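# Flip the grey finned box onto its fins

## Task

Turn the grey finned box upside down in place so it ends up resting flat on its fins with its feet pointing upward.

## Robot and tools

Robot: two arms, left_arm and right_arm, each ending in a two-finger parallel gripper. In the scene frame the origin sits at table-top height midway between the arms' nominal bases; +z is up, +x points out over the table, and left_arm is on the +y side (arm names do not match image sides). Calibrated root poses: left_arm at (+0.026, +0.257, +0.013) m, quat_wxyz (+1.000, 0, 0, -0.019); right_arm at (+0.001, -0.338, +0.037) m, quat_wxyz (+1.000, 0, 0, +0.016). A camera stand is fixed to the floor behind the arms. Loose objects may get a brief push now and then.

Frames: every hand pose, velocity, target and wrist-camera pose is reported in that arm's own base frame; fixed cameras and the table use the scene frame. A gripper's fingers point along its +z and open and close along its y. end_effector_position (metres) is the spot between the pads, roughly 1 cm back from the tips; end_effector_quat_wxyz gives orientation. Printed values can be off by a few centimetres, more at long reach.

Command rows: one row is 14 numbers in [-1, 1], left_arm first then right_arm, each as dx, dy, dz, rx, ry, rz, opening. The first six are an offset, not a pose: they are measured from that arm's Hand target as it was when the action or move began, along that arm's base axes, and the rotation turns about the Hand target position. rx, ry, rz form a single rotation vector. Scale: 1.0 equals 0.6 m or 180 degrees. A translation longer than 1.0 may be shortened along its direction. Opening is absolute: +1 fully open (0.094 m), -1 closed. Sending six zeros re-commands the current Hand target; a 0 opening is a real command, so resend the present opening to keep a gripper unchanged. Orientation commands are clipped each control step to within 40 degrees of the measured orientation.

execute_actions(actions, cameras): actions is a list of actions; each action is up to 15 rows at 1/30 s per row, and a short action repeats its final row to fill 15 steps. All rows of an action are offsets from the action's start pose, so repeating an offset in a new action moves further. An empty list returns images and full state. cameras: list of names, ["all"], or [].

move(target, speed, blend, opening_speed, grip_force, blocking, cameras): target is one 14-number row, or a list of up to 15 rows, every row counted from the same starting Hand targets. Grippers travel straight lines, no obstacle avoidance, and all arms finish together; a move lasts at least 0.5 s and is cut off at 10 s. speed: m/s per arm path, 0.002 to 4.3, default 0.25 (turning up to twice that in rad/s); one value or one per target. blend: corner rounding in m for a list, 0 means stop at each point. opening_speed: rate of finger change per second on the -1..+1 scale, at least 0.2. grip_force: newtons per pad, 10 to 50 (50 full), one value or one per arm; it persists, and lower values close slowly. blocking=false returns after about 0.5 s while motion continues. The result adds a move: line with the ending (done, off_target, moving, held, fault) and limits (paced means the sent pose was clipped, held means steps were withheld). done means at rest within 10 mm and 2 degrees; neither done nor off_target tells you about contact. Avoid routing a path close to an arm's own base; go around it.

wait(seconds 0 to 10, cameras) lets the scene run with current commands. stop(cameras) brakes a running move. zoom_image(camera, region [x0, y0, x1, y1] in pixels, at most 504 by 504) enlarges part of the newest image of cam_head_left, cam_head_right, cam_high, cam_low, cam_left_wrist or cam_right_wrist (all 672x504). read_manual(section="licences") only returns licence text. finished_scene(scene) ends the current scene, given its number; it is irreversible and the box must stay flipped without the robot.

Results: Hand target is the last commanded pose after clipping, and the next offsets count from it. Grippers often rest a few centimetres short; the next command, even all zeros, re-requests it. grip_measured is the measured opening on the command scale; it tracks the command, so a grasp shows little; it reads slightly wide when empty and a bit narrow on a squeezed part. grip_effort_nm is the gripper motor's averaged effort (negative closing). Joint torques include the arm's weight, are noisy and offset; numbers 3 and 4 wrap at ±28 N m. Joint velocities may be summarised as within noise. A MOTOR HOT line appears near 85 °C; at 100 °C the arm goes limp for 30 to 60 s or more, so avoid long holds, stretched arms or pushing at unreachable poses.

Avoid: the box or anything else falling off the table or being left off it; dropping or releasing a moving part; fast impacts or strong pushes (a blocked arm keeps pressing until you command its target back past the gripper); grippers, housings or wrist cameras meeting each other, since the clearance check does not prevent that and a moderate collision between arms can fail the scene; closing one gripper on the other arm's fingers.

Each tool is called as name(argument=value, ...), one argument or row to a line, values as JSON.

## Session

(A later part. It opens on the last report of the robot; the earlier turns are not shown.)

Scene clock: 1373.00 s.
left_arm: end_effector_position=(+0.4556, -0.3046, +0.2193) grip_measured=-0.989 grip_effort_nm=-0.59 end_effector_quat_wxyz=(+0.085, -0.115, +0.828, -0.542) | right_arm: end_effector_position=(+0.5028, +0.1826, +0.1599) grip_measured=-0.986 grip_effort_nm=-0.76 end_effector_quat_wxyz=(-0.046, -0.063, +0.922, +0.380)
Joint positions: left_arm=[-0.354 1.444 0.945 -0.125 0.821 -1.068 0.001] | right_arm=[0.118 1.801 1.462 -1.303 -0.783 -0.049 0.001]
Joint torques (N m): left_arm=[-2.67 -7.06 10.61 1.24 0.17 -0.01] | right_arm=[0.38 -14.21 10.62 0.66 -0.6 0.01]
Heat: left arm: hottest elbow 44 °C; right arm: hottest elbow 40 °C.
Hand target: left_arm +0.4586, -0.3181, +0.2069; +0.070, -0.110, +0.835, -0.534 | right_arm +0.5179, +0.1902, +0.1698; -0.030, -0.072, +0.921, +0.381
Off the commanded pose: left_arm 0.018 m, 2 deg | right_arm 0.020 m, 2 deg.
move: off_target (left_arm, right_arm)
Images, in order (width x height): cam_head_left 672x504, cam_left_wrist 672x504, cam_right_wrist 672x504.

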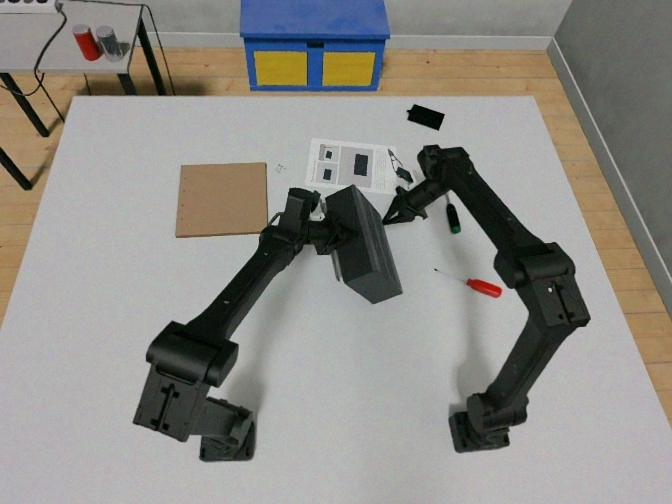

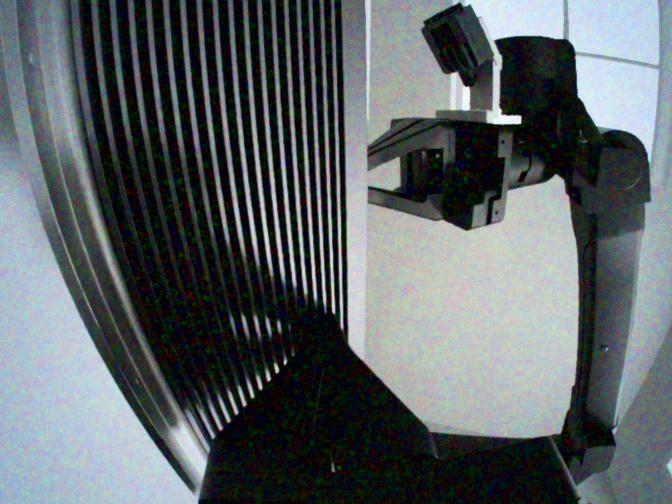

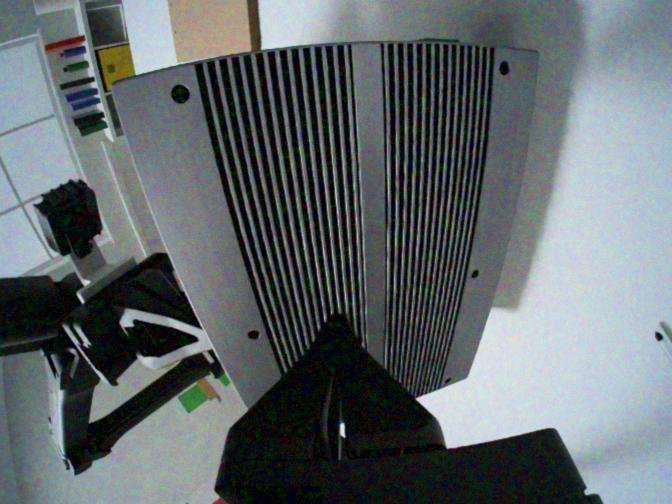

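move(
  target=[0,0,0,0,0,0,-1, -0.003,0.033,0,0,0,0,-1],
  speed=0.05,
)

move(
  target=[0.012,-0.05,0.012,0.03,0.007,0,-1, 0,0,0,0,0,0,-1],
  speed=0.03,
  cameras=["cam_right_wrist","cam_left_wrist","cam_head_left"],
)

Scene clock: 1382.13 s.
left_arm: end_effector_position=(+0.4556, -0.3046, +0.2193) grip_measured=-0.989 grip_effort_nm=-0.59 end_effector_quat_wxyz=(+0.085, -0.115, +0.828, -0.542) | right_arm: end_effector_position=(+0.5027, +0.2020, +0.1595) grip_measured=-0.986 grip_effort_nm=-0.76 end_effector_quat_wxyz=(-0.046, -0.064, +0.922, +0.379)
Joint positions: left_arm=[-0.354 1.444 0.945 -0.125 0.821 -1.068 0.001] | right_arm=[0.154 1.801 1.462 -1.267 -0.783 0.002 0.001]
Joint torques (N m): left_arm=[-2.73 -7.12 10.65 1.18 0.17 0.02] | right_arm=[0.32 -14.27 10.25 0.81 -0.65 -0.04]
Heat: left arm: hottest elbow 44 °C; right arm: hottest elbow 40 °C.
Hand target: left_arm +0.4586, -0.3181, +0.2069; +0.070, -0.110, +0.835, -0.534 | right_arm +0.5161, +0.2100, +0.1698; -0.030, -0.072, +0.921, +0.381
Off the commanded pose: left_arm 0.019 m, 2 deg | right_arm 0.019 m, 2 deg.
move: off_target (left_arm, right_arm)

Scene clock: 1384.23 s.
left_arm: end_effector_position=(+0.4605, -0.3286, +0.2239) grip_measured=-0.989 grip_effort_nm=-0.59 end_effector_quat_wxyz=(+0.076, -0.124, +0.854, -0.499) | right_arm: end_effector_position=(+0.5033, +0.1989, +0.1588) grip_measured=-0.986 grip_effort_nm=-0.76 end_effector_quat_wxyz=(-0.046, -0.061, +0.923, +0.376)
Joint positions: left_arm=[-0.414 1.468 1.045 -0.289 0.722 -1.045 0.001] | right_arm=[0.15 1.801 1.462 -1.269 -0.777 0.004 0.001]
Joint torques (N m): left_arm=[-3.19 -7.24 11.79 1.54 0.09 0] | right_arm=[0.56 -14.39 10.45 0.81 -0.86 -0.01]
Heat: left arm: hottest elbow 44 °C; right arm: hottest elbow 40 °C.
Hand target: left_arm +0.4659, -0.3480, +0.2143; +0.066, -0.113, +0.860, -0.493 | right_arm +0.5160, +0.2101, +0.1698; -0.031, -0.072, +0.921, +0.381
Off the commanded pose: left_arm 0.022 m, 2 deg | right_arm 0.020 m, 2 deg.
move: off_target (left_arm, right_arm)
Images, in order (width x height): cam_head_left 672x504, cam_left_wrist 672x504, cam_right_wrist 672x504.

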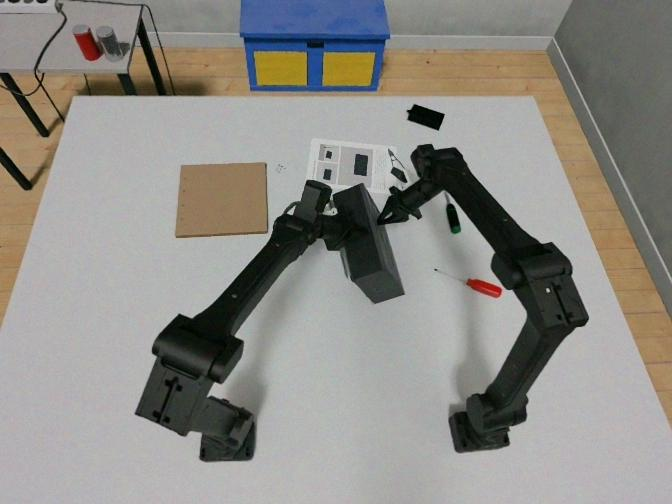

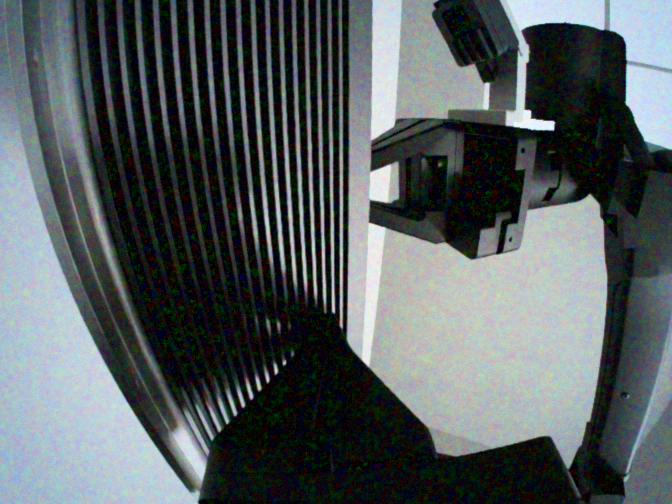

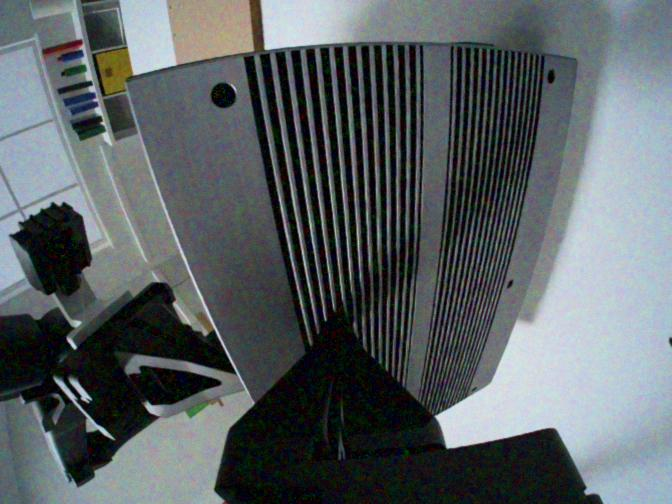

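move(
  target=[0.008,-0.045,0.0,0.04,0.009,0,-1, 0.006,-0.06,0,0,0,0,-1],
  speed=0.03,
  cameras=["cam_right_wrist","cam_left_wrist","cam_head_left"],
)

Scene clock: 1393.53 s.
left_arm: end_effector_position=(+0.4638, -0.3657, +0.2243) grip_measured=-0.989 grip_effort_nm=-0.59 end_effector_quat_wxyz=(+0.068, -0.119, +0.885, -0.445) | right_arm: end_effector_position=(+0.5060, +0.1659, +0.1526) grip_measured=-0.986 grip_effort_nm=-0.76 end_effector_quat_wxyz=(-0.047, -0.057, +0.925, +0.374)
Joint positions: left_arm=[-0.498 1.528 1.179 -0.461 0.607 -1.015 0.001] | right_arm=[0.089 1.813 1.464 -1.316 -0.768 -0.072 0.001]
Joint torques (N m): left_arm=[-1.67 -8.76 11.56 1.24 0.06 0.01] | right_arm=[0.5 -15.5 11.1 0.14 -1.21 -0.2]
Heat: left arm: hottest elbow 45 °C; right arm: hottest elbow 40 °C.
Hand target: left_arm +0.4706, -0.3751, +0.2143; +0.061, -0.115, +0.890, -0.436 | right_arm +0.5197, +0.1740, +0.1698; -0.031, -0.072, +0.921, +0.381
Off the commanded pose: left_arm 0.015 m, 2 deg | right_arm 0.023 m, 3 deg.
move: off_target (left_arm, right_arm)
Images, in order (width x height): cam_head_left 672x504, cam_left_wrist 672x504, cam_right_wrist 672x504.

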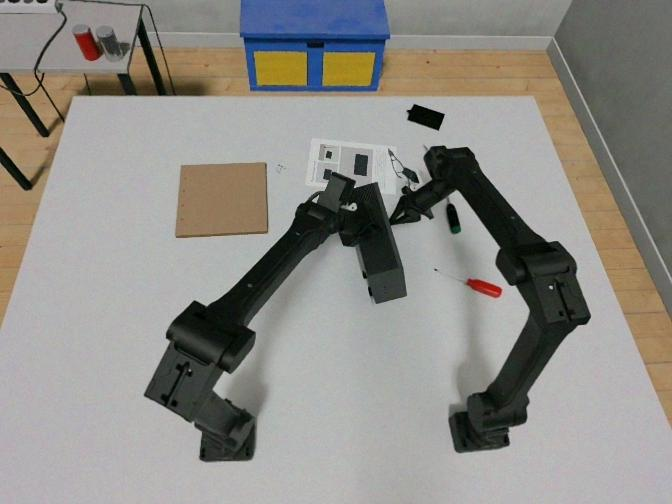

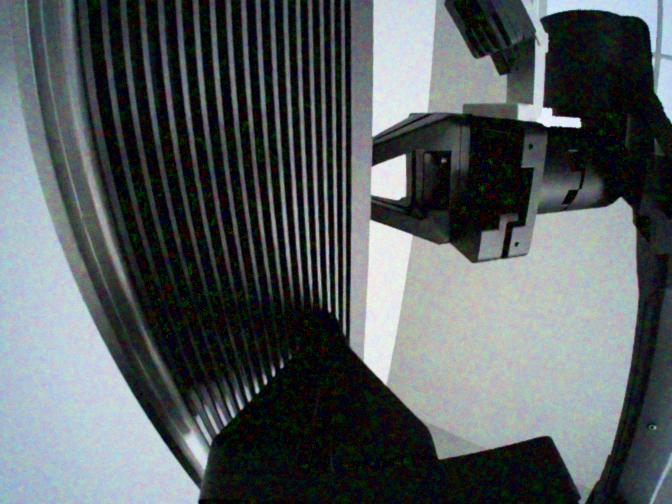

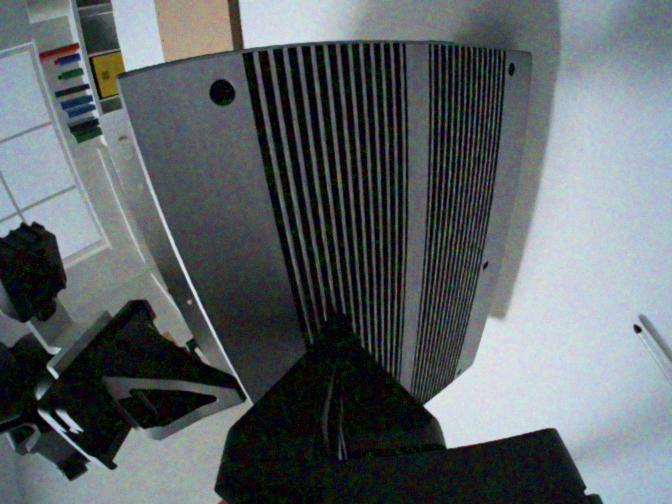

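move(
  target=[0.0,0,0.0,0,0,0,-1, 0.008,-0.075,-0.03,0,0,0,-1],
  speed=0.03,
  cameras=["cam_right_wrist","cam_head_left"],
)

move(
  target=[0.0,0,0.0,0,0,0,-1, 0.01,-0.085,-0.035,0,0,0,-1],
  speed=0.03,
  cameras=["cam_right_wrist","cam_head_left","cam_left_wrist"],
)

zoom_image(
  camera="cam_head_left",
  region=[280, 150, 500, 310],
)

Scene clock: 1406.10 s.
left_arm: end_effector_position=(+0.4631, -0.3743, +0.2250) grip_measured=-0.989 grip_effort_nm=-0.59 end_effector_quat_wxyz=(+0.065, -0.111, +0.886, -0.445) | right_arm: end_effector_position=(+0.5114, +0.1173, +0.1340) grip_measured=-0.986 grip_effort_nm=-0.76 end_effector_quat_wxyz=(-0.045, -0.055, +0.925, +0.373)
Joint positions: left_arm=[-0.511 1.54 1.196 -0.466 0.607 -1.01 0.001] | right_arm=[-0.003 1.852 1.466 -1.359 -0.754 -0.19 0.001]
Joint torques (N m): left_arm=[-0.44 -10.17 10.35 1.42 0.02 -0.04] | right_arm=[0.79 -15.79 10.86 -0.35 -1.38 -0.12]
Heat: left arm: hottest elbow 47 °C; right arm: hottest elbow 42 °C.
Hand target: left_arm +0.4706, -0.3750, +0.2140; +0.061, -0.115, +0.890, -0.436 | right_arm +0.5244, +0.1291, +0.1519; -0.030, -0.072, +0.921, +0.381
Off the commanded pose: left_arm 0.013 m, 1 deg | right_arm 0.025 m, 3 deg.
move: off_target (left_arm, right_arm)
Images, in order (width x height): cam_head_left 672x504, cam_right_wrist 672x504.

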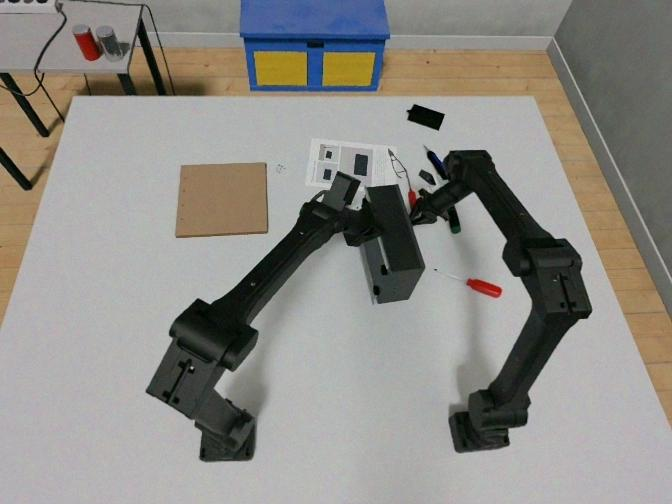

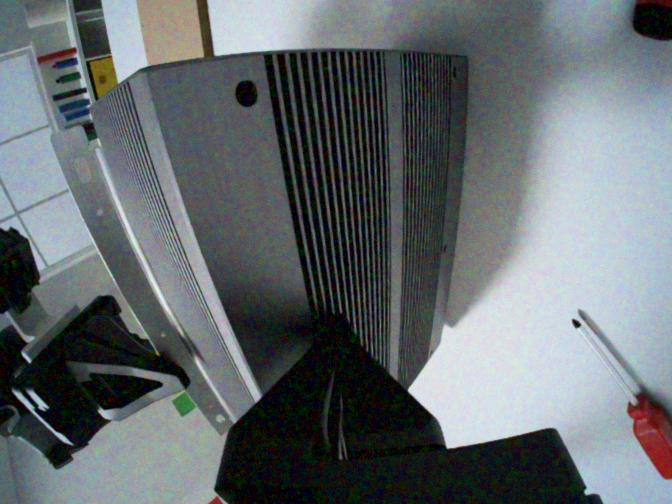

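Scene clock: 1408.53 s.
left_arm: end_effector_position=(+0.4642, -0.3776, +0.2263) grip_measured=-0.989 grip_effort_nm=-0.59 end_effector_quat_wxyz=(+0.066, -0.109, +0.887, -0.445) | right_arm: end_effector_position=(+0.5161, +0.0849, +0.1239) grip_measured=-0.986 grip_effort_nm=-0.76 end_effector_quat_wxyz=(-0.044, -0.069, +0.921, +0.382)
Joint positions: left_arm=[-0.516 1.545 1.205 -0.469 0.603 -1.009 0.001] | right_arm=[-0.066 1.896 1.494 -1.418 -0.757 -0.315 0.001]
Joint torques (N m): left_arm=[0.09 -10.81 9.68 1.46 0.19 -0.05] | right_arm=[-1.38 -15.09 10.04 -0.21 -0.56 -0.19]
Heat: left arm: hottest elbow 47 °C; right arm: hottest elbow 42 °C.
Hand target: left_arm +0.4706, -0.3750, +0.2141; +0.061, -0.115, +0.891, -0.436 | right_arm +0.5305, +0.0780, +0.1308; -0.030, -0.072, +0.921, +0.381
Off the commanded pose: left_arm 0.014 m, 1 deg | right_arm 0.017 m, 2 deg.
move: off_target (left_arm, right_arm)
Images, in order (width x height): cam_head_left 672x504, cam_left_wrist 672x504, cam_right_wrist 672x504.

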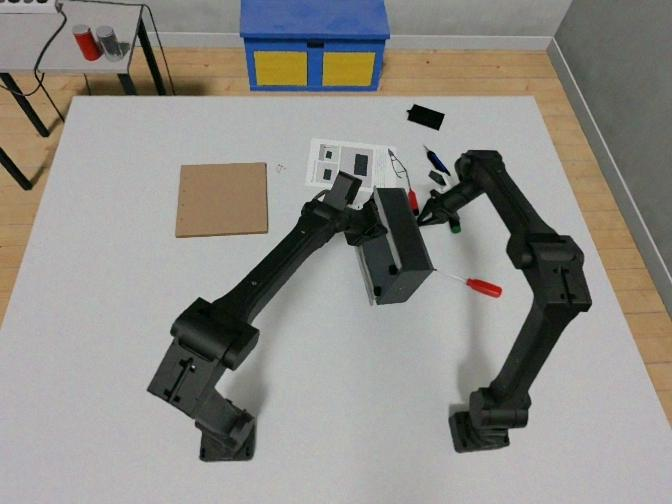

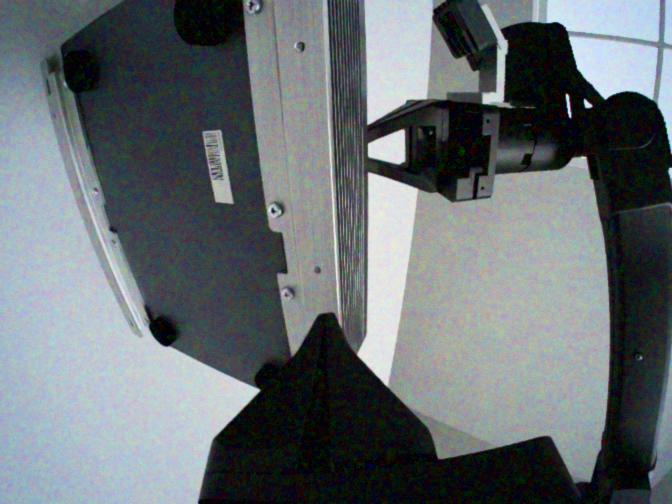

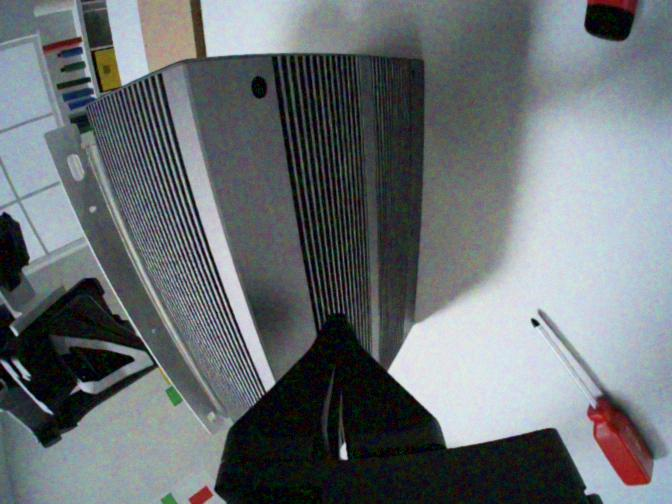

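Scaled by 2.291.

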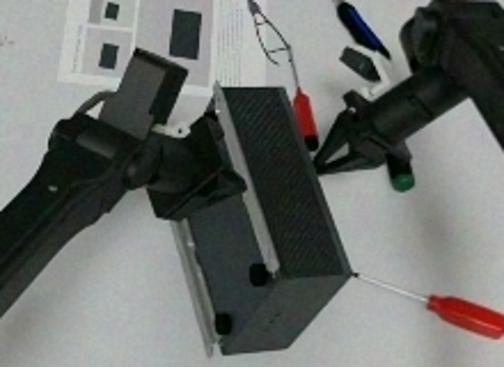

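move(
  target=[
    [-0.03,0.13,0.05,0,0,0,-1, 0.0,-0.06,0,0,0,0,-1],
    [-0.33,0.75,0.05,0,0,0,-1, 0.0,-0.1,0.03,0,0,0,-1],
  ],
  blend=[0.03,0],
  speed=0.25,
  cameras=["cam_right_wrist","cam_head_left","cam_high"],
)

zoom_image(
  camera="cam_head_left",
  region=[280, 150, 500, 310],
)

zoom_image(
  camera="cam_high",
  region=[200, 170, 400, 330],
)

Scene clock: 1505.47 s.
left_arm: end_effector_position=(+0.2658, +0.0647, +0.2330) grip_measured=-0.989 grip_effort_nm=-0.59 end_effector_quat_wxyz=(+0.099, -0.150, +0.899, -0.399) | right_arm: end_effector_position=(+0.5178, +0.0280, +0.1428) grip_measured=-0.986 grip_effort_nm=-0.76 end_effector_quat_wxyz=(-0.043, -0.070, +0.920, +0.384)
Joint positions: left_arm=[0.713 1.164 0.934 -1.669 0.797 0.523 0.001] | right_arm=[-0.171 1.918 1.573 -1.568 -0.731 -0.456 0.001]
Joint torques (N m): left_arm=[-0.09 -3.78 11.19 -0.36 0.44 0.01] | right_arm=[-1.49 -15.21 9.98 -0.32 -0.36 -0.18]
Heat: left arm: hottest elbow 48 °C; right arm: hottest elbow 44 °C.
Hand target: left_arm +0.2726, +0.0749, +0.2440; +0.061, -0.115, +0.890, -0.436 | right_arm +0.5305, +0.0180, +0.1489; -0.030, -0.072, +0.921, +0.381
Off the commanded pose: left_arm 0.017 m, 7 deg | right_arm 0.017 m, 1 deg.
joint sent to its limit (left arm) — joint 4 (wrist pitch), lower limit. The joint targets are off in orientation, not in position.
move: off_target (left_arm, right_arm)
Images, in order (width x height): cam_head_left 672x504, cam_high 672x504, cam_right_wrist 672x504.

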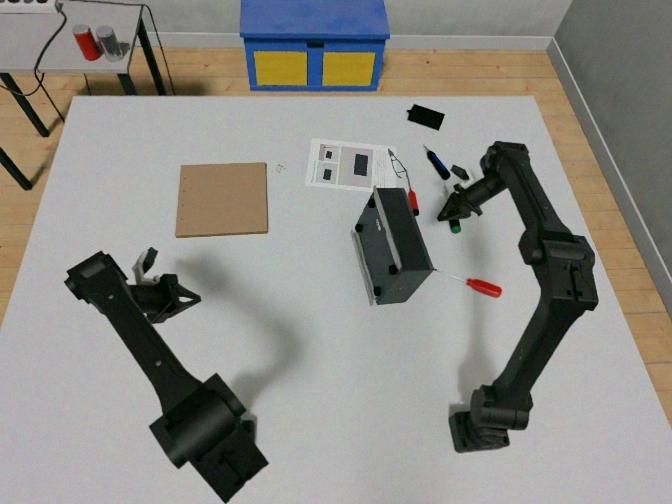

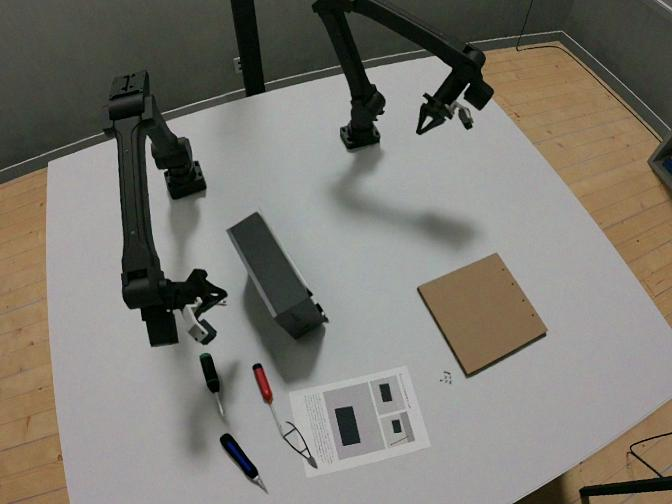

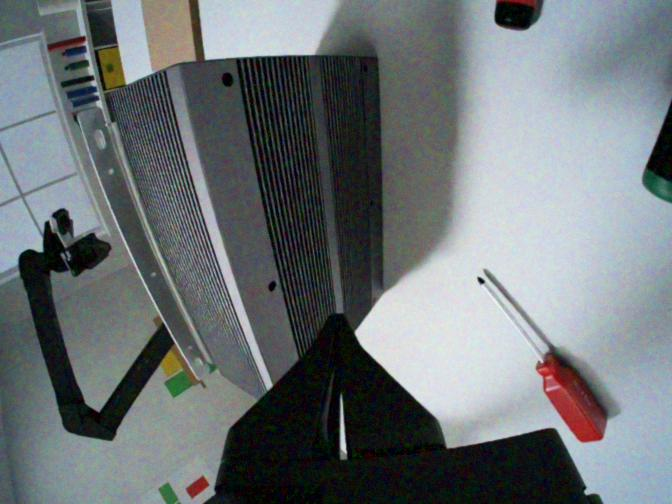

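Scaled by 2.291.

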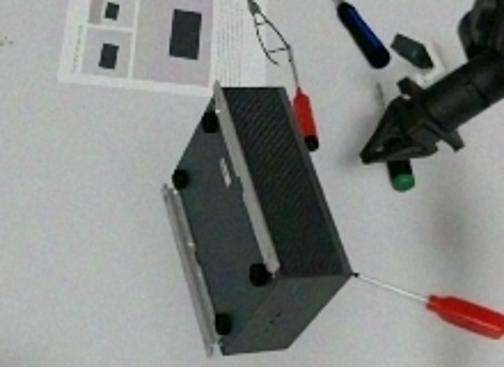

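Scaled by 2.520.

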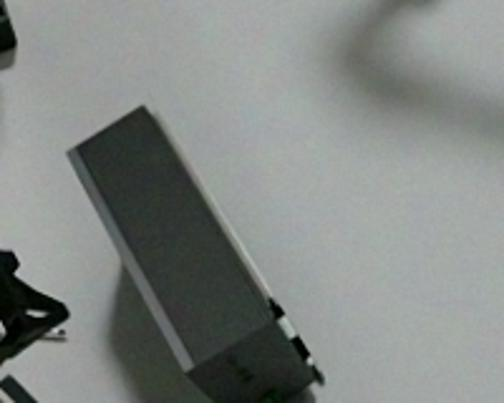

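move(
  target=[
    [0,0,0,0,0,0,-1, -0.059,0.0,0.0,-0.116,0.2883,-0.3889,1],
    [0,0,0,0,0,0,-1, -0.0675,0.075,-0.23,-0.116,0.2883,-0.3889,1],
  ],
  blend=[0.0,0],
  speed=0.2,
  cameras=["cam_right_wrist","cam_head_left","cam_low"],
)

Scene clock: 1567.67 s.
left_arm: end_effector_position=(+0.2658, +0.0647, +0.2330) grip_measured=-0.989 grip_effort_nm=-0.59 end_effector_quat_wxyz=(+0.099, -0.149, +0.899, -0.399) | right_arm: end_effector_position=(+0.4859, +0.0568, +0.0106) grip_measured=+0.998 grip_effort_nm=0.07 end_effector_quat_wxyz=(-0.202, +0.619, +0.742, +0.163)
Joint positions: left_arm=[0.713 1.164 0.934 -1.669 0.797 0.524 0.001] | right_arm=[-0.056 1.906 1.255 -1.063 -0.506 1.298 0.094]
Joint torques (N m): left_arm=[-0.03 -3.84 11.12 -0.32 0.44 0.01] | right_arm=[0.67 -15.5 6.46 0.62 -0.43 0.04]
Heat: left arm: hottest elbow 47 °C; right arm: hottest elbow 44 °C.
Hand target: left_arm +0.2726, +0.0749, +0.2440; +0.061, -0.115, +0.890, -0.436 | right_arm +0.4900, +0.0631, +0.0108; -0.200, +0.617, +0.743, +0.165
Off the commanded pose: left_arm 0.016 m, 7 deg | right_arm 0.007 m, 0 deg.
joint sent to its limit (left arm) — joint 4 (wrist pitch), lower limit. The joint targets are off in orientation, not in position.
move: off_target (left_arm)
Images, in order (width x height): cam_head_left 672x504, cam_low 672x504, cam_right_wrist 672x504.

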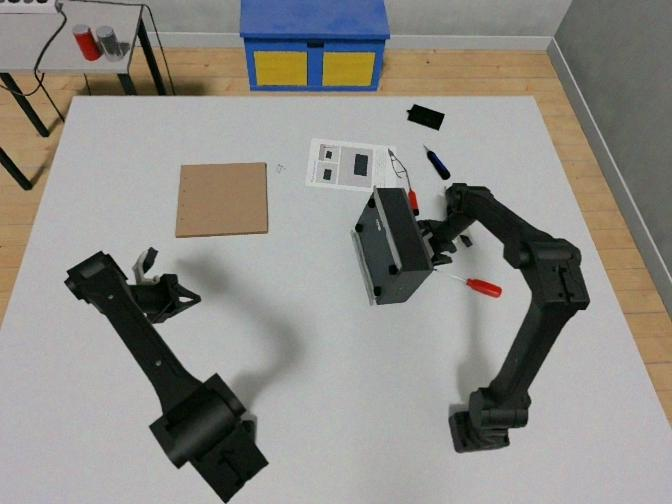

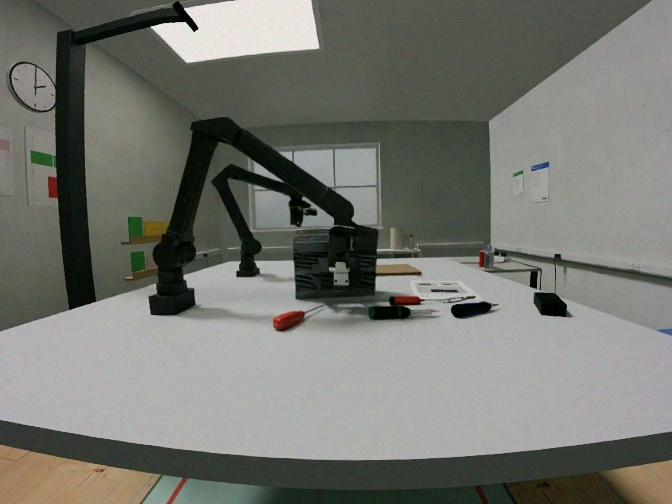

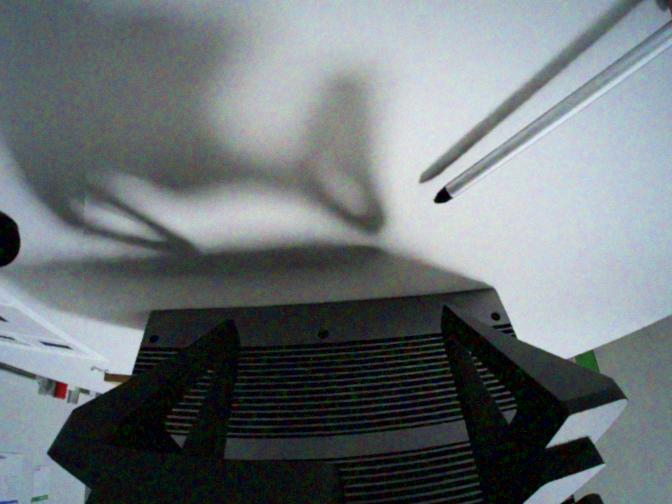

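move(
  target=[
    [0,0,0,0,0,0,-1, 0.0,0.0,-0.05,0,0,0.02,1],
    [0,0,0,0,0,0,-1, -0.01,0.075,-0.052,0,0,0.02,1],
  ],
  speed=0.08,
  cameras=["cam_right_wrist"],
)

Scene clock: 1580.47 s.
left_arm: end_effector_position=(+0.2658, +0.0647, +0.2330) grip_measured=-0.989 grip_effort_nm=-0.59 end_effector_quat_wxyz=(+0.099, -0.149, +0.899, -0.399) | right_arm: end_effector_position=(+0.4810, +0.1032, -0.0247) grip_measured=+0.998 grip_effort_nm=0.08 end_effector_quat_wxyz=(-0.210, +0.594, +0.761, +0.154)
Joint positions: left_arm=[0.713 1.164 0.934 -1.669 0.797 0.524 0.001] | right_arm=[0.038 1.966 1.236 -0.976 -0.511 1.328 0.094]
Joint torques (N m): left_arm=[0.03 -3.9 11.21 -0.35 0.44 0.02] | right_arm=[0.03 -16.09 5.5 0.66 -0.43 0.08]
Heat: left arm: hottest elbow 48 °C; right arm: hottest elbow 42 °C.
Hand target: left_arm +0.2726, +0.0749, +0.2440; +0.061, -0.115, +0.890, -0.436 | right_arm +0.4840, +0.1080, -0.0203; -0.205, +0.593, +0.762, +0.159
Off the commanded pose: left_arm 0.016 m, 7 deg | right_arm 0.007 m, 1 deg.
joint sent to its limit (left arm) — joint 4 (wrist pitch), lower limit. The joint targets are off in orientation, not in position.
move: off_target (left_arm)
Images, in order (width x height): cam_right_wrist 672x504.

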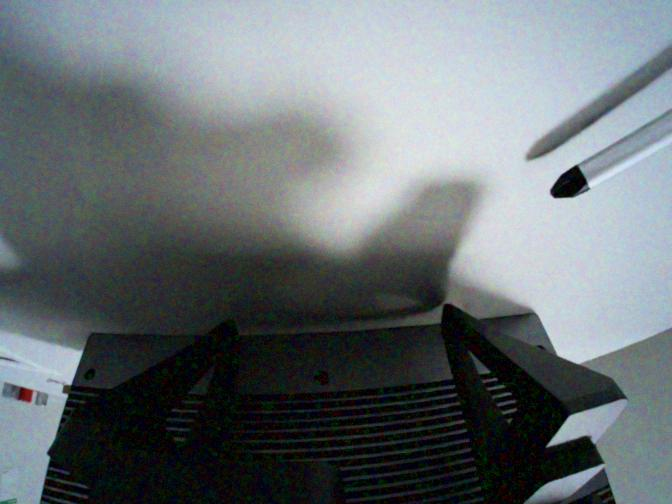

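move(
  target=[0,0,0,0,0,0,-1, -0.03,0.16,0.006,0,0,0,1],
  speed=0.06,
  cameras=["cam_right_wrist","cam_head_left"],
)

Scene clock: 1587.30 s.
left_arm: end_effector_position=(+0.2658, +0.0647, +0.2330) grip_measured=-0.989 grip_effort_nm=-0.59 end_effector_quat_wxyz=(+0.099, -0.149, +0.899, -0.399) | right_arm: end_effector_position=(+0.4734, +0.1710, -0.0246) grip_measured=+0.998 grip_effort_nm=0.07 end_effector_quat_wxyz=(-0.200, +0.615, +0.747, +0.154)
Joint positions: left_arm=[0.713 1.164 0.934 -1.669 0.797 0.524 0.001] | right_arm=[0.178 1.938 1.195 -0.855 -0.509 1.548 0.094]
Joint torques (N m): left_arm=[-0.15 -3.84 11.18 -0.35 0.44 0.01] | right_arm=[4.48 -16.21 5.67 0.43 -0.97 0.11]
Heat: left arm: hottest elbow 48 °C; right arm: hottest elbow 41 °C.
Hand target: left_arm +0.2726, +0.0749, +0.2440; +0.061, -0.115, +0.890, -0.436 | right_arm +0.4661, +0.2040, -0.0167; -0.205, +0.593, +0.762, +0.159
Off the commanded pose: left_arm 0.016 m, 7 deg | right_arm 0.035 m, 3 deg.
joint sent to its limit (left arm) — joint 4 (wrist pitch), lower limit. The joint targets are off in orientation, not in position.
move: off_target (left_arm, right_arm)
Images, in order (width x height): cam_head_left 672x504, cam_right_wrist 672x504.

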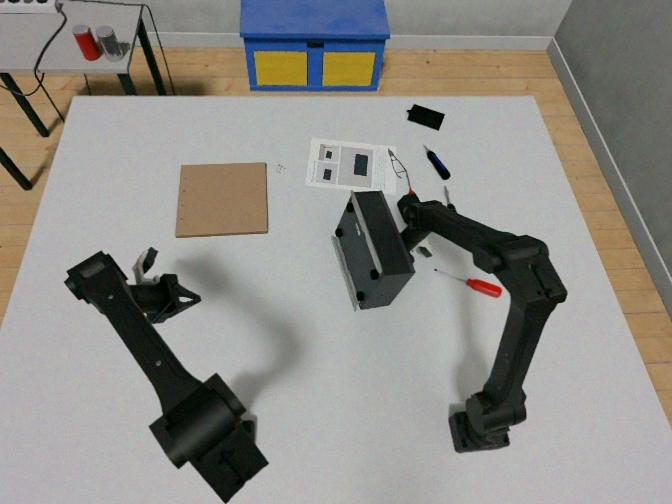

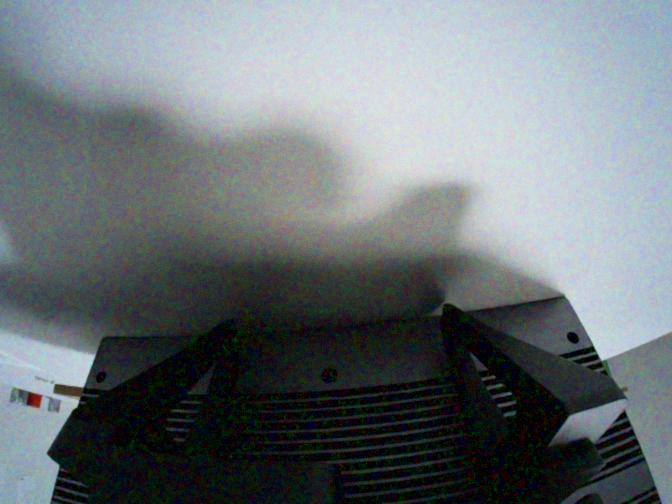

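move(
  target=[0,0,0,0,0,0,-1, -0.04,0.215,0.004,0,0,0,1],
  speed=0.06,
  cameras=["cam_right_wrist","cam_head_left"],
)

Scene clock: 1593.30 s.
left_arm: end_effector_position=(+0.2658, +0.0647, +0.2330) grip_measured=-0.989 grip_effort_nm=-0.59 end_effector_quat_wxyz=(+0.099, -0.149, +0.899, -0.399) | right_arm: end_effector_position=(+0.4404, +0.2935, -0.0233) grip_measured=+0.998 grip_effort_nm=0.07 end_effector_quat_wxyz=(-0.204, +0.620, +0.744, +0.144)
Joint positions: left_arm=[0.713 1.164 0.934 -1.669 0.797 0.524 0.001] | right_arm=[0.431 1.934 1.194 -0.738 -0.496 1.844 0.094]
Joint torques (N m): left_arm=[-0.21 -3.9 11.18 -0.34 0.45 0.01] | right_arm=[4.42 -14.62 9.14 1.05 -0.81 0.08]
Heat: left arm: hottest elbow 48 °C; right arm: hottest elbow 41 °C.
Hand target: left_arm +0.2726, +0.0749, +0.2440; +0.061, -0.115, +0.890, -0.436 | right_arm +0.4419, +0.3330, -0.0144; -0.205, +0.593, +0.762, +0.159
Off the commanded pose: left_arm 0.016 m, 7 deg | right_arm 0.041 m, 4 deg.
joint sent to its limit (left arm) — joint 4 (wrist pitch), lower limit. The joint targets are off in orientation, not in position.
move: off_target (left_arm, right_arm)
Images, in order (width x height): cam_head_left 672x504, cam_right_wrist 672x504.

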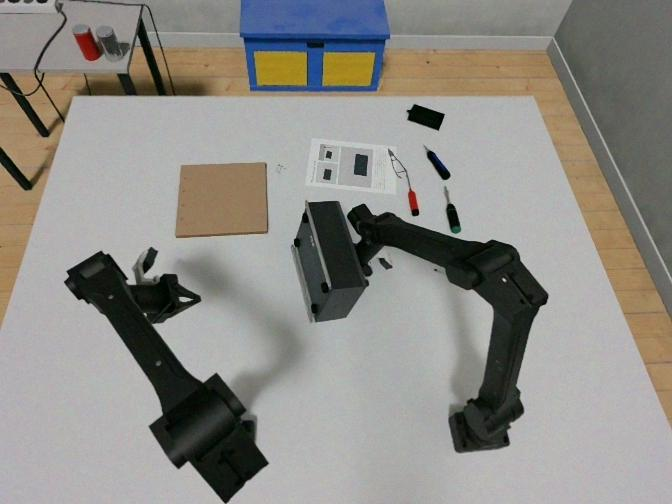

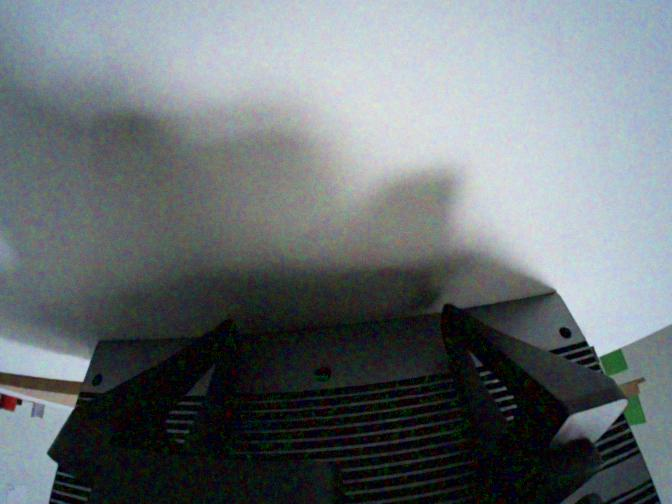

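move(
  target=[0,0,0,0,0,0,-1, -0.012,0.065,0.002,0,0,0,1],
  speed=0.06,
  cameras=["cam_right_wrist","cam_head_left"],
)

zoom_image(
  camera="cam_head_left",
  region=[240, 170, 420, 340],
)

Scene clock: 1599.47 s.
left_arm: end_effector_position=(+0.2658, +0.0647, +0.2330) grip_measured=-0.989 grip_effort_nm=-0.59 end_effector_quat_wxyz=(+0.099, -0.149, +0.899, -0.399) | right_arm: end_effector_position=(+0.4311, +0.3312, -0.0228) grip_measured=+0.998 grip_effort_nm=0.07 end_effector_quat_wxyz=(-0.204, +0.619, +0.746, +0.140)
Joint positions: left_arm=[0.713 1.164 0.934 -1.669 0.797 0.524 0.001] | right_arm=[0.506 1.948 1.221 -0.72 -0.486 1.921 0.094]
Joint torques (N m): left_arm=[-0.09 -3.96 11.17 -0.35 0.43 0.01] | right_arm=[4.78 -14.86 9.68 1.29 -0.82 0.07]
Heat: left arm: hottest elbow 48 °C; right arm: hottest elbow 41 °C.
Hand target: left_arm +0.2726, +0.0749, +0.2440; +0.061, -0.115, +0.890, -0.436 | right_arm +0.4348, +0.3721, -0.0131; -0.205, +0.593, +0.763, +0.159
Off the commanded pose: left_arm 0.016 m, 7 deg | right_arm 0.042 m, 4 deg.
joint sent to its limit (left arm) — joint 4 (wrist pitch), lower limit. The joint targets are off in orientation, not in position.
move: off_target (left_arm, right_arm)
Images, in order (width x height): cam_head_left 672x504, cam_right_wrist 672x504.

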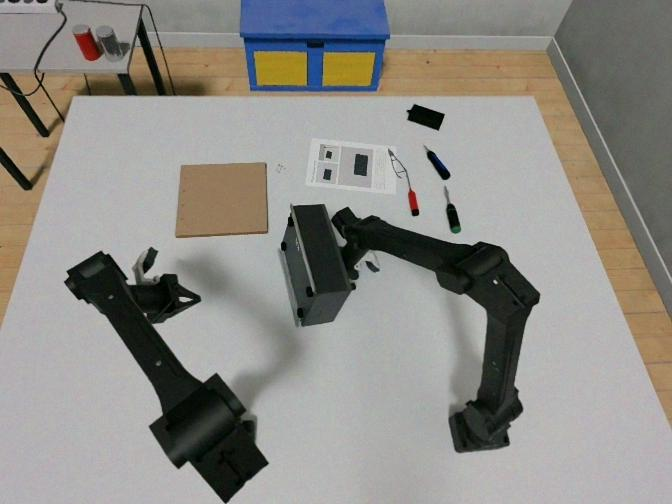

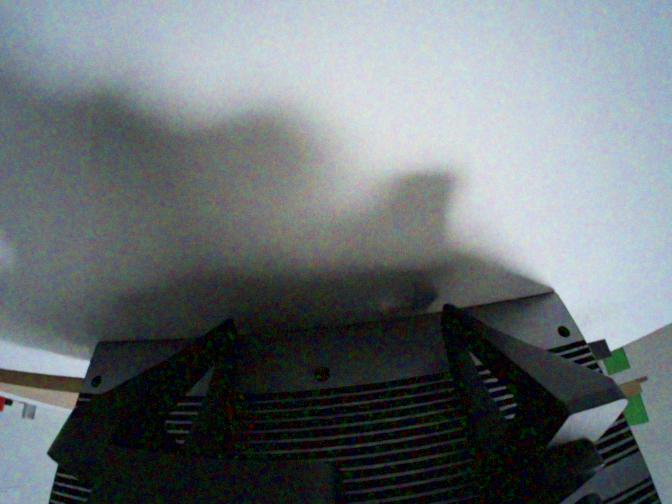

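Scaled by 2.800.

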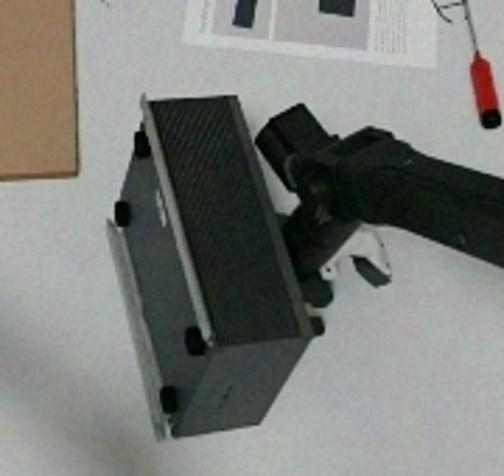

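move(
  target=[
    [0,0,0,0,0,0,-1, 0.017,-0.203,0.022,0,0,0,1],
    [0,0,0,0,0,0,-1, 0.025,-0.22,0.5,-0.0367,-0.1917,0.4515,1],
    [0,0,0,0,0,0,-1, -0.010,0.01,0.46,-0.0367,-0.1917,0.4515,-0.1],
  ],
  blend=[0.02,0.05,0],
  speed=0.2,
  cameras=["cam_right_wrist","cam_head_left"],
)

Scene clock: 1658.87 s.
left_arm: end_effector_position=(+0.2658, +0.0647, +0.2330) grip_measured=-0.989 grip_effort_nm=-0.59 end_effector_quat_wxyz=(+0.099, -0.149, +0.899, -0.399) | right_arm: end_effector_position=(+0.4193, +0.3678, +0.2484) grip_measured=-0.098 grip_effort_nm=-0.09 end_effector_quat_wxyz=(-0.028, -0.096, +0.990, +0.095)
Joint positions: left_arm=[0.713 1.164 0.934 -1.669 0.797 0.524 0.001] | right_arm=[0.662 1.765 1.776 -1.527 -0.19 0.473 0.042]
Joint torques (N m): left_arm=[0.03 -3.9 11.15 -0.35 0.44 0.01] | right_arm=[-0.15 -15.09 11.64 0.65 0.03 -0.02]
Heat: left arm: hottest elbow 48 °C; right arm: hottest elbow 42 °C.
Hand target: left_arm +0.2726, +0.0749, +0.2440; +0.061, -0.115, +0.890, -0.436 | right_arm +0.4290, +0.3781, +0.2628; -0.010, -0.096, +0.990, +0.104
Off the commanded pose: left_arm 0.016 m, 7 deg | right_arm 0.020 m, 2 deg.
joint sent to its limit (left arm) — joint 4 (wrist pitch), lower limit. The joint targets are off in orientation, not in position.
move: off_target (left_arm, right_arm); target 3's new opening was sent with right_arm's hand 0.020 m and 2 deg from that target
Images, in order (width x height): cam_head_left 672x504, cam_right_wrist 672x504.

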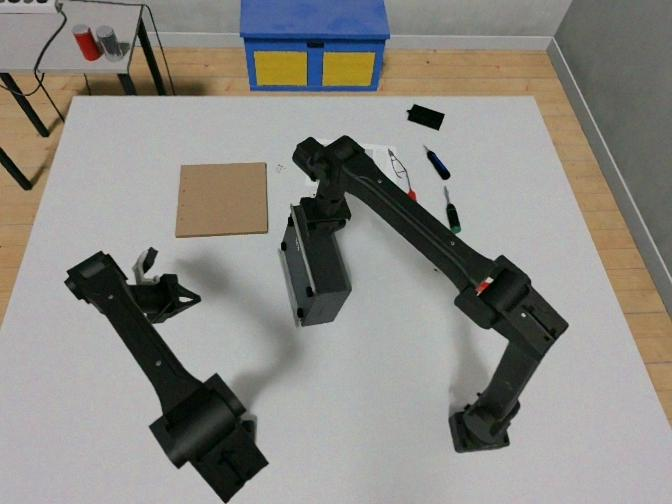

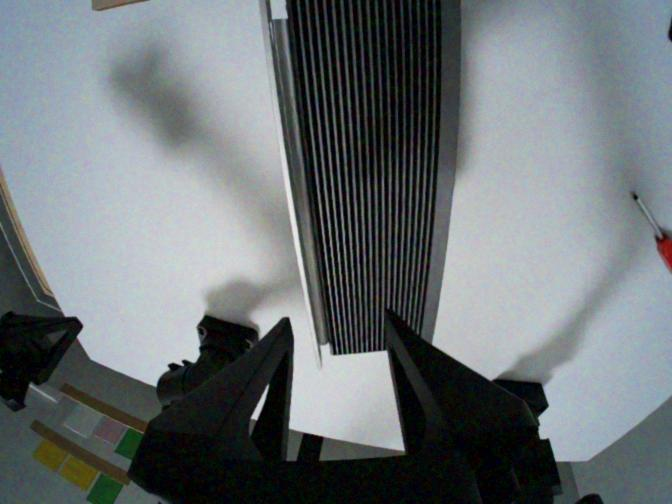

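move(
  target=[0,0,0,0,0,0,-1, 0.0695,0.053,0.0,0,0,0,-0.1],
  speed=0.1,
  cameras=["cam_right_wrist"],
)

Scene clock: 1673.43 s.
left_arm: end_effector_position=(+0.2658, +0.0647, +0.2330) grip_measured=-0.989 grip_effort_nm=-0.59 end_effector_quat_wxyz=(+0.099, -0.149, +0.899, -0.399) | right_arm: end_effector_position=(+0.4638, +0.4025, +0.2504) grip_measured=-0.098 grip_effort_nm=-0.09 end_effector_quat_wxyz=(-0.022, -0.097, +0.990, +0.098)
Joint positions: left_arm=[0.713 1.164 0.934 -1.669 0.797 0.524 0.001] | right_arm=[0.662 1.922 2.006 -1.586 -0.19 0.473 0.042]
Joint torques (N m): left_arm=[-0.09 -3.84 11.22 -0.35 0.44 0.03] | right_arm=[-0.38 -17.2 11.52 0.38 0.02 0]
Heat: left arm: hottest elbow 49 °C; right arm: hottest elbow 43 °C.
Hand target: left_arm +0.2726, +0.0749, +0.2440; +0.061, -0.115, +0.890, -0.436 | right_arm +0.4706, +0.4099, +0.2628; -0.010, -0.096, +0.990, +0.104
Off the commanded pose: left_arm 0.016 m, 7 deg | right_arm 0.016 m, 2 deg.
joint sent to its limit (left arm) — joint 4 (wrist pitch), lower limit. The joint targets are off in orientation, not in position.
move: off_target (left_arm, right_arm)
Images, in order (width x height): cam_right_wrist 672x504.

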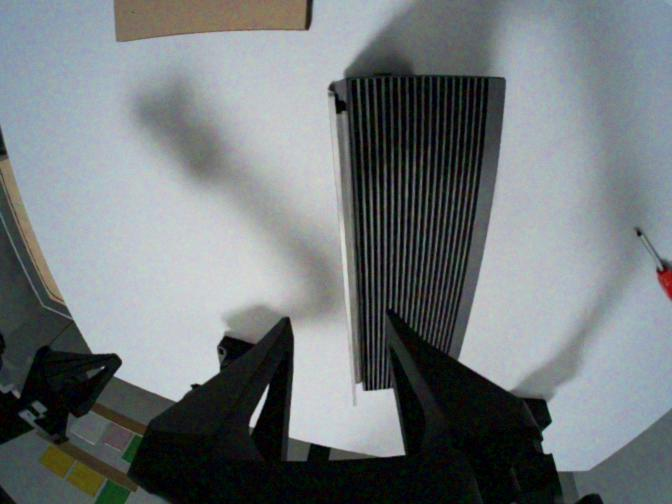

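move(
  target=[
    [0,0,0,0,0,0,-1, -0.05,-0.0233,0.0,0,0,0,-0.1],
    [0,0,0,0,0,0,-1, -0.053,-0.006,-0.087,0,0,0,-0.1],
  ],
  speed=0.08,
  cameras=["cam_right_wrist","cam_head_left"],
)

Scene clock: 1706.70 s.
left_arm: end_effector_position=(+0.2658, +0.0647, +0.2330) grip_measured=-0.989 grip_effort_nm=-0.59 end_effector_quat_wxyz=(+0.099, -0.149, +0.899, -0.399) | right_arm: end_effector_position=(+0.4410, +0.3984, +0.2097) grip_measured=-0.098 grip_effort_nm=-0.09 end_effector_quat_wxyz=(-0.015, -0.094, +0.990, +0.102)
Joint positions: left_arm=[0.713 1.164 0.934 -1.669 0.797 0.524 0.001] | right_arm=[0.681 1.847 1.788 -1.423 -0.187 0.5 0.042]
Joint torques (N m): left_arm=[0.03 -3.84 11.21 -0.34 0.44 0.02] | right_arm=[0.44 -16.67 8.09 1.25 0.06 0.01]
Heat: left arm: hottest elbow 49 °C; right arm: hottest elbow 44 °C.
Hand target: left_arm +0.2726, +0.0749, +0.2440; +0.061, -0.115, +0.890, -0.436 | right_arm +0.4388, +0.4063, +0.2107; -0.010, -0.097, +0.990, +0.104
Off the commanded pose: left_arm 0.016 m, 7 deg | right_arm 0.008 m, 1 deg.
joint sent to its limit (left arm) — joint 4 (wrist pitch), lower limit. The joint targets are off in orientation, not in position.
move: off_target (left_arm)
Images, in order (width x height): cam_head_left 672x504, cam_right_wrist 672x504.

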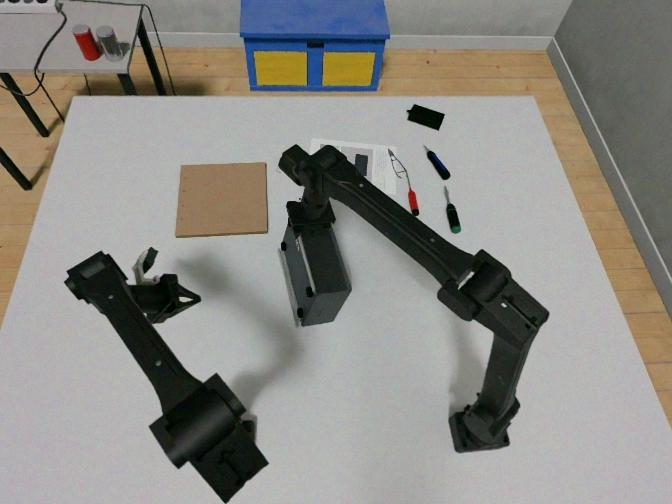

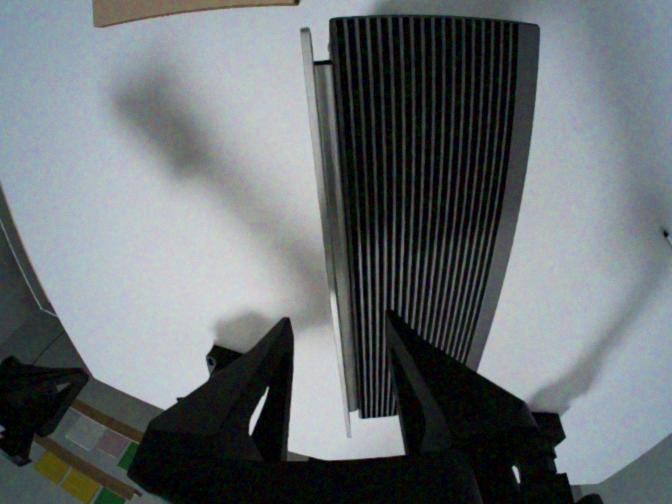

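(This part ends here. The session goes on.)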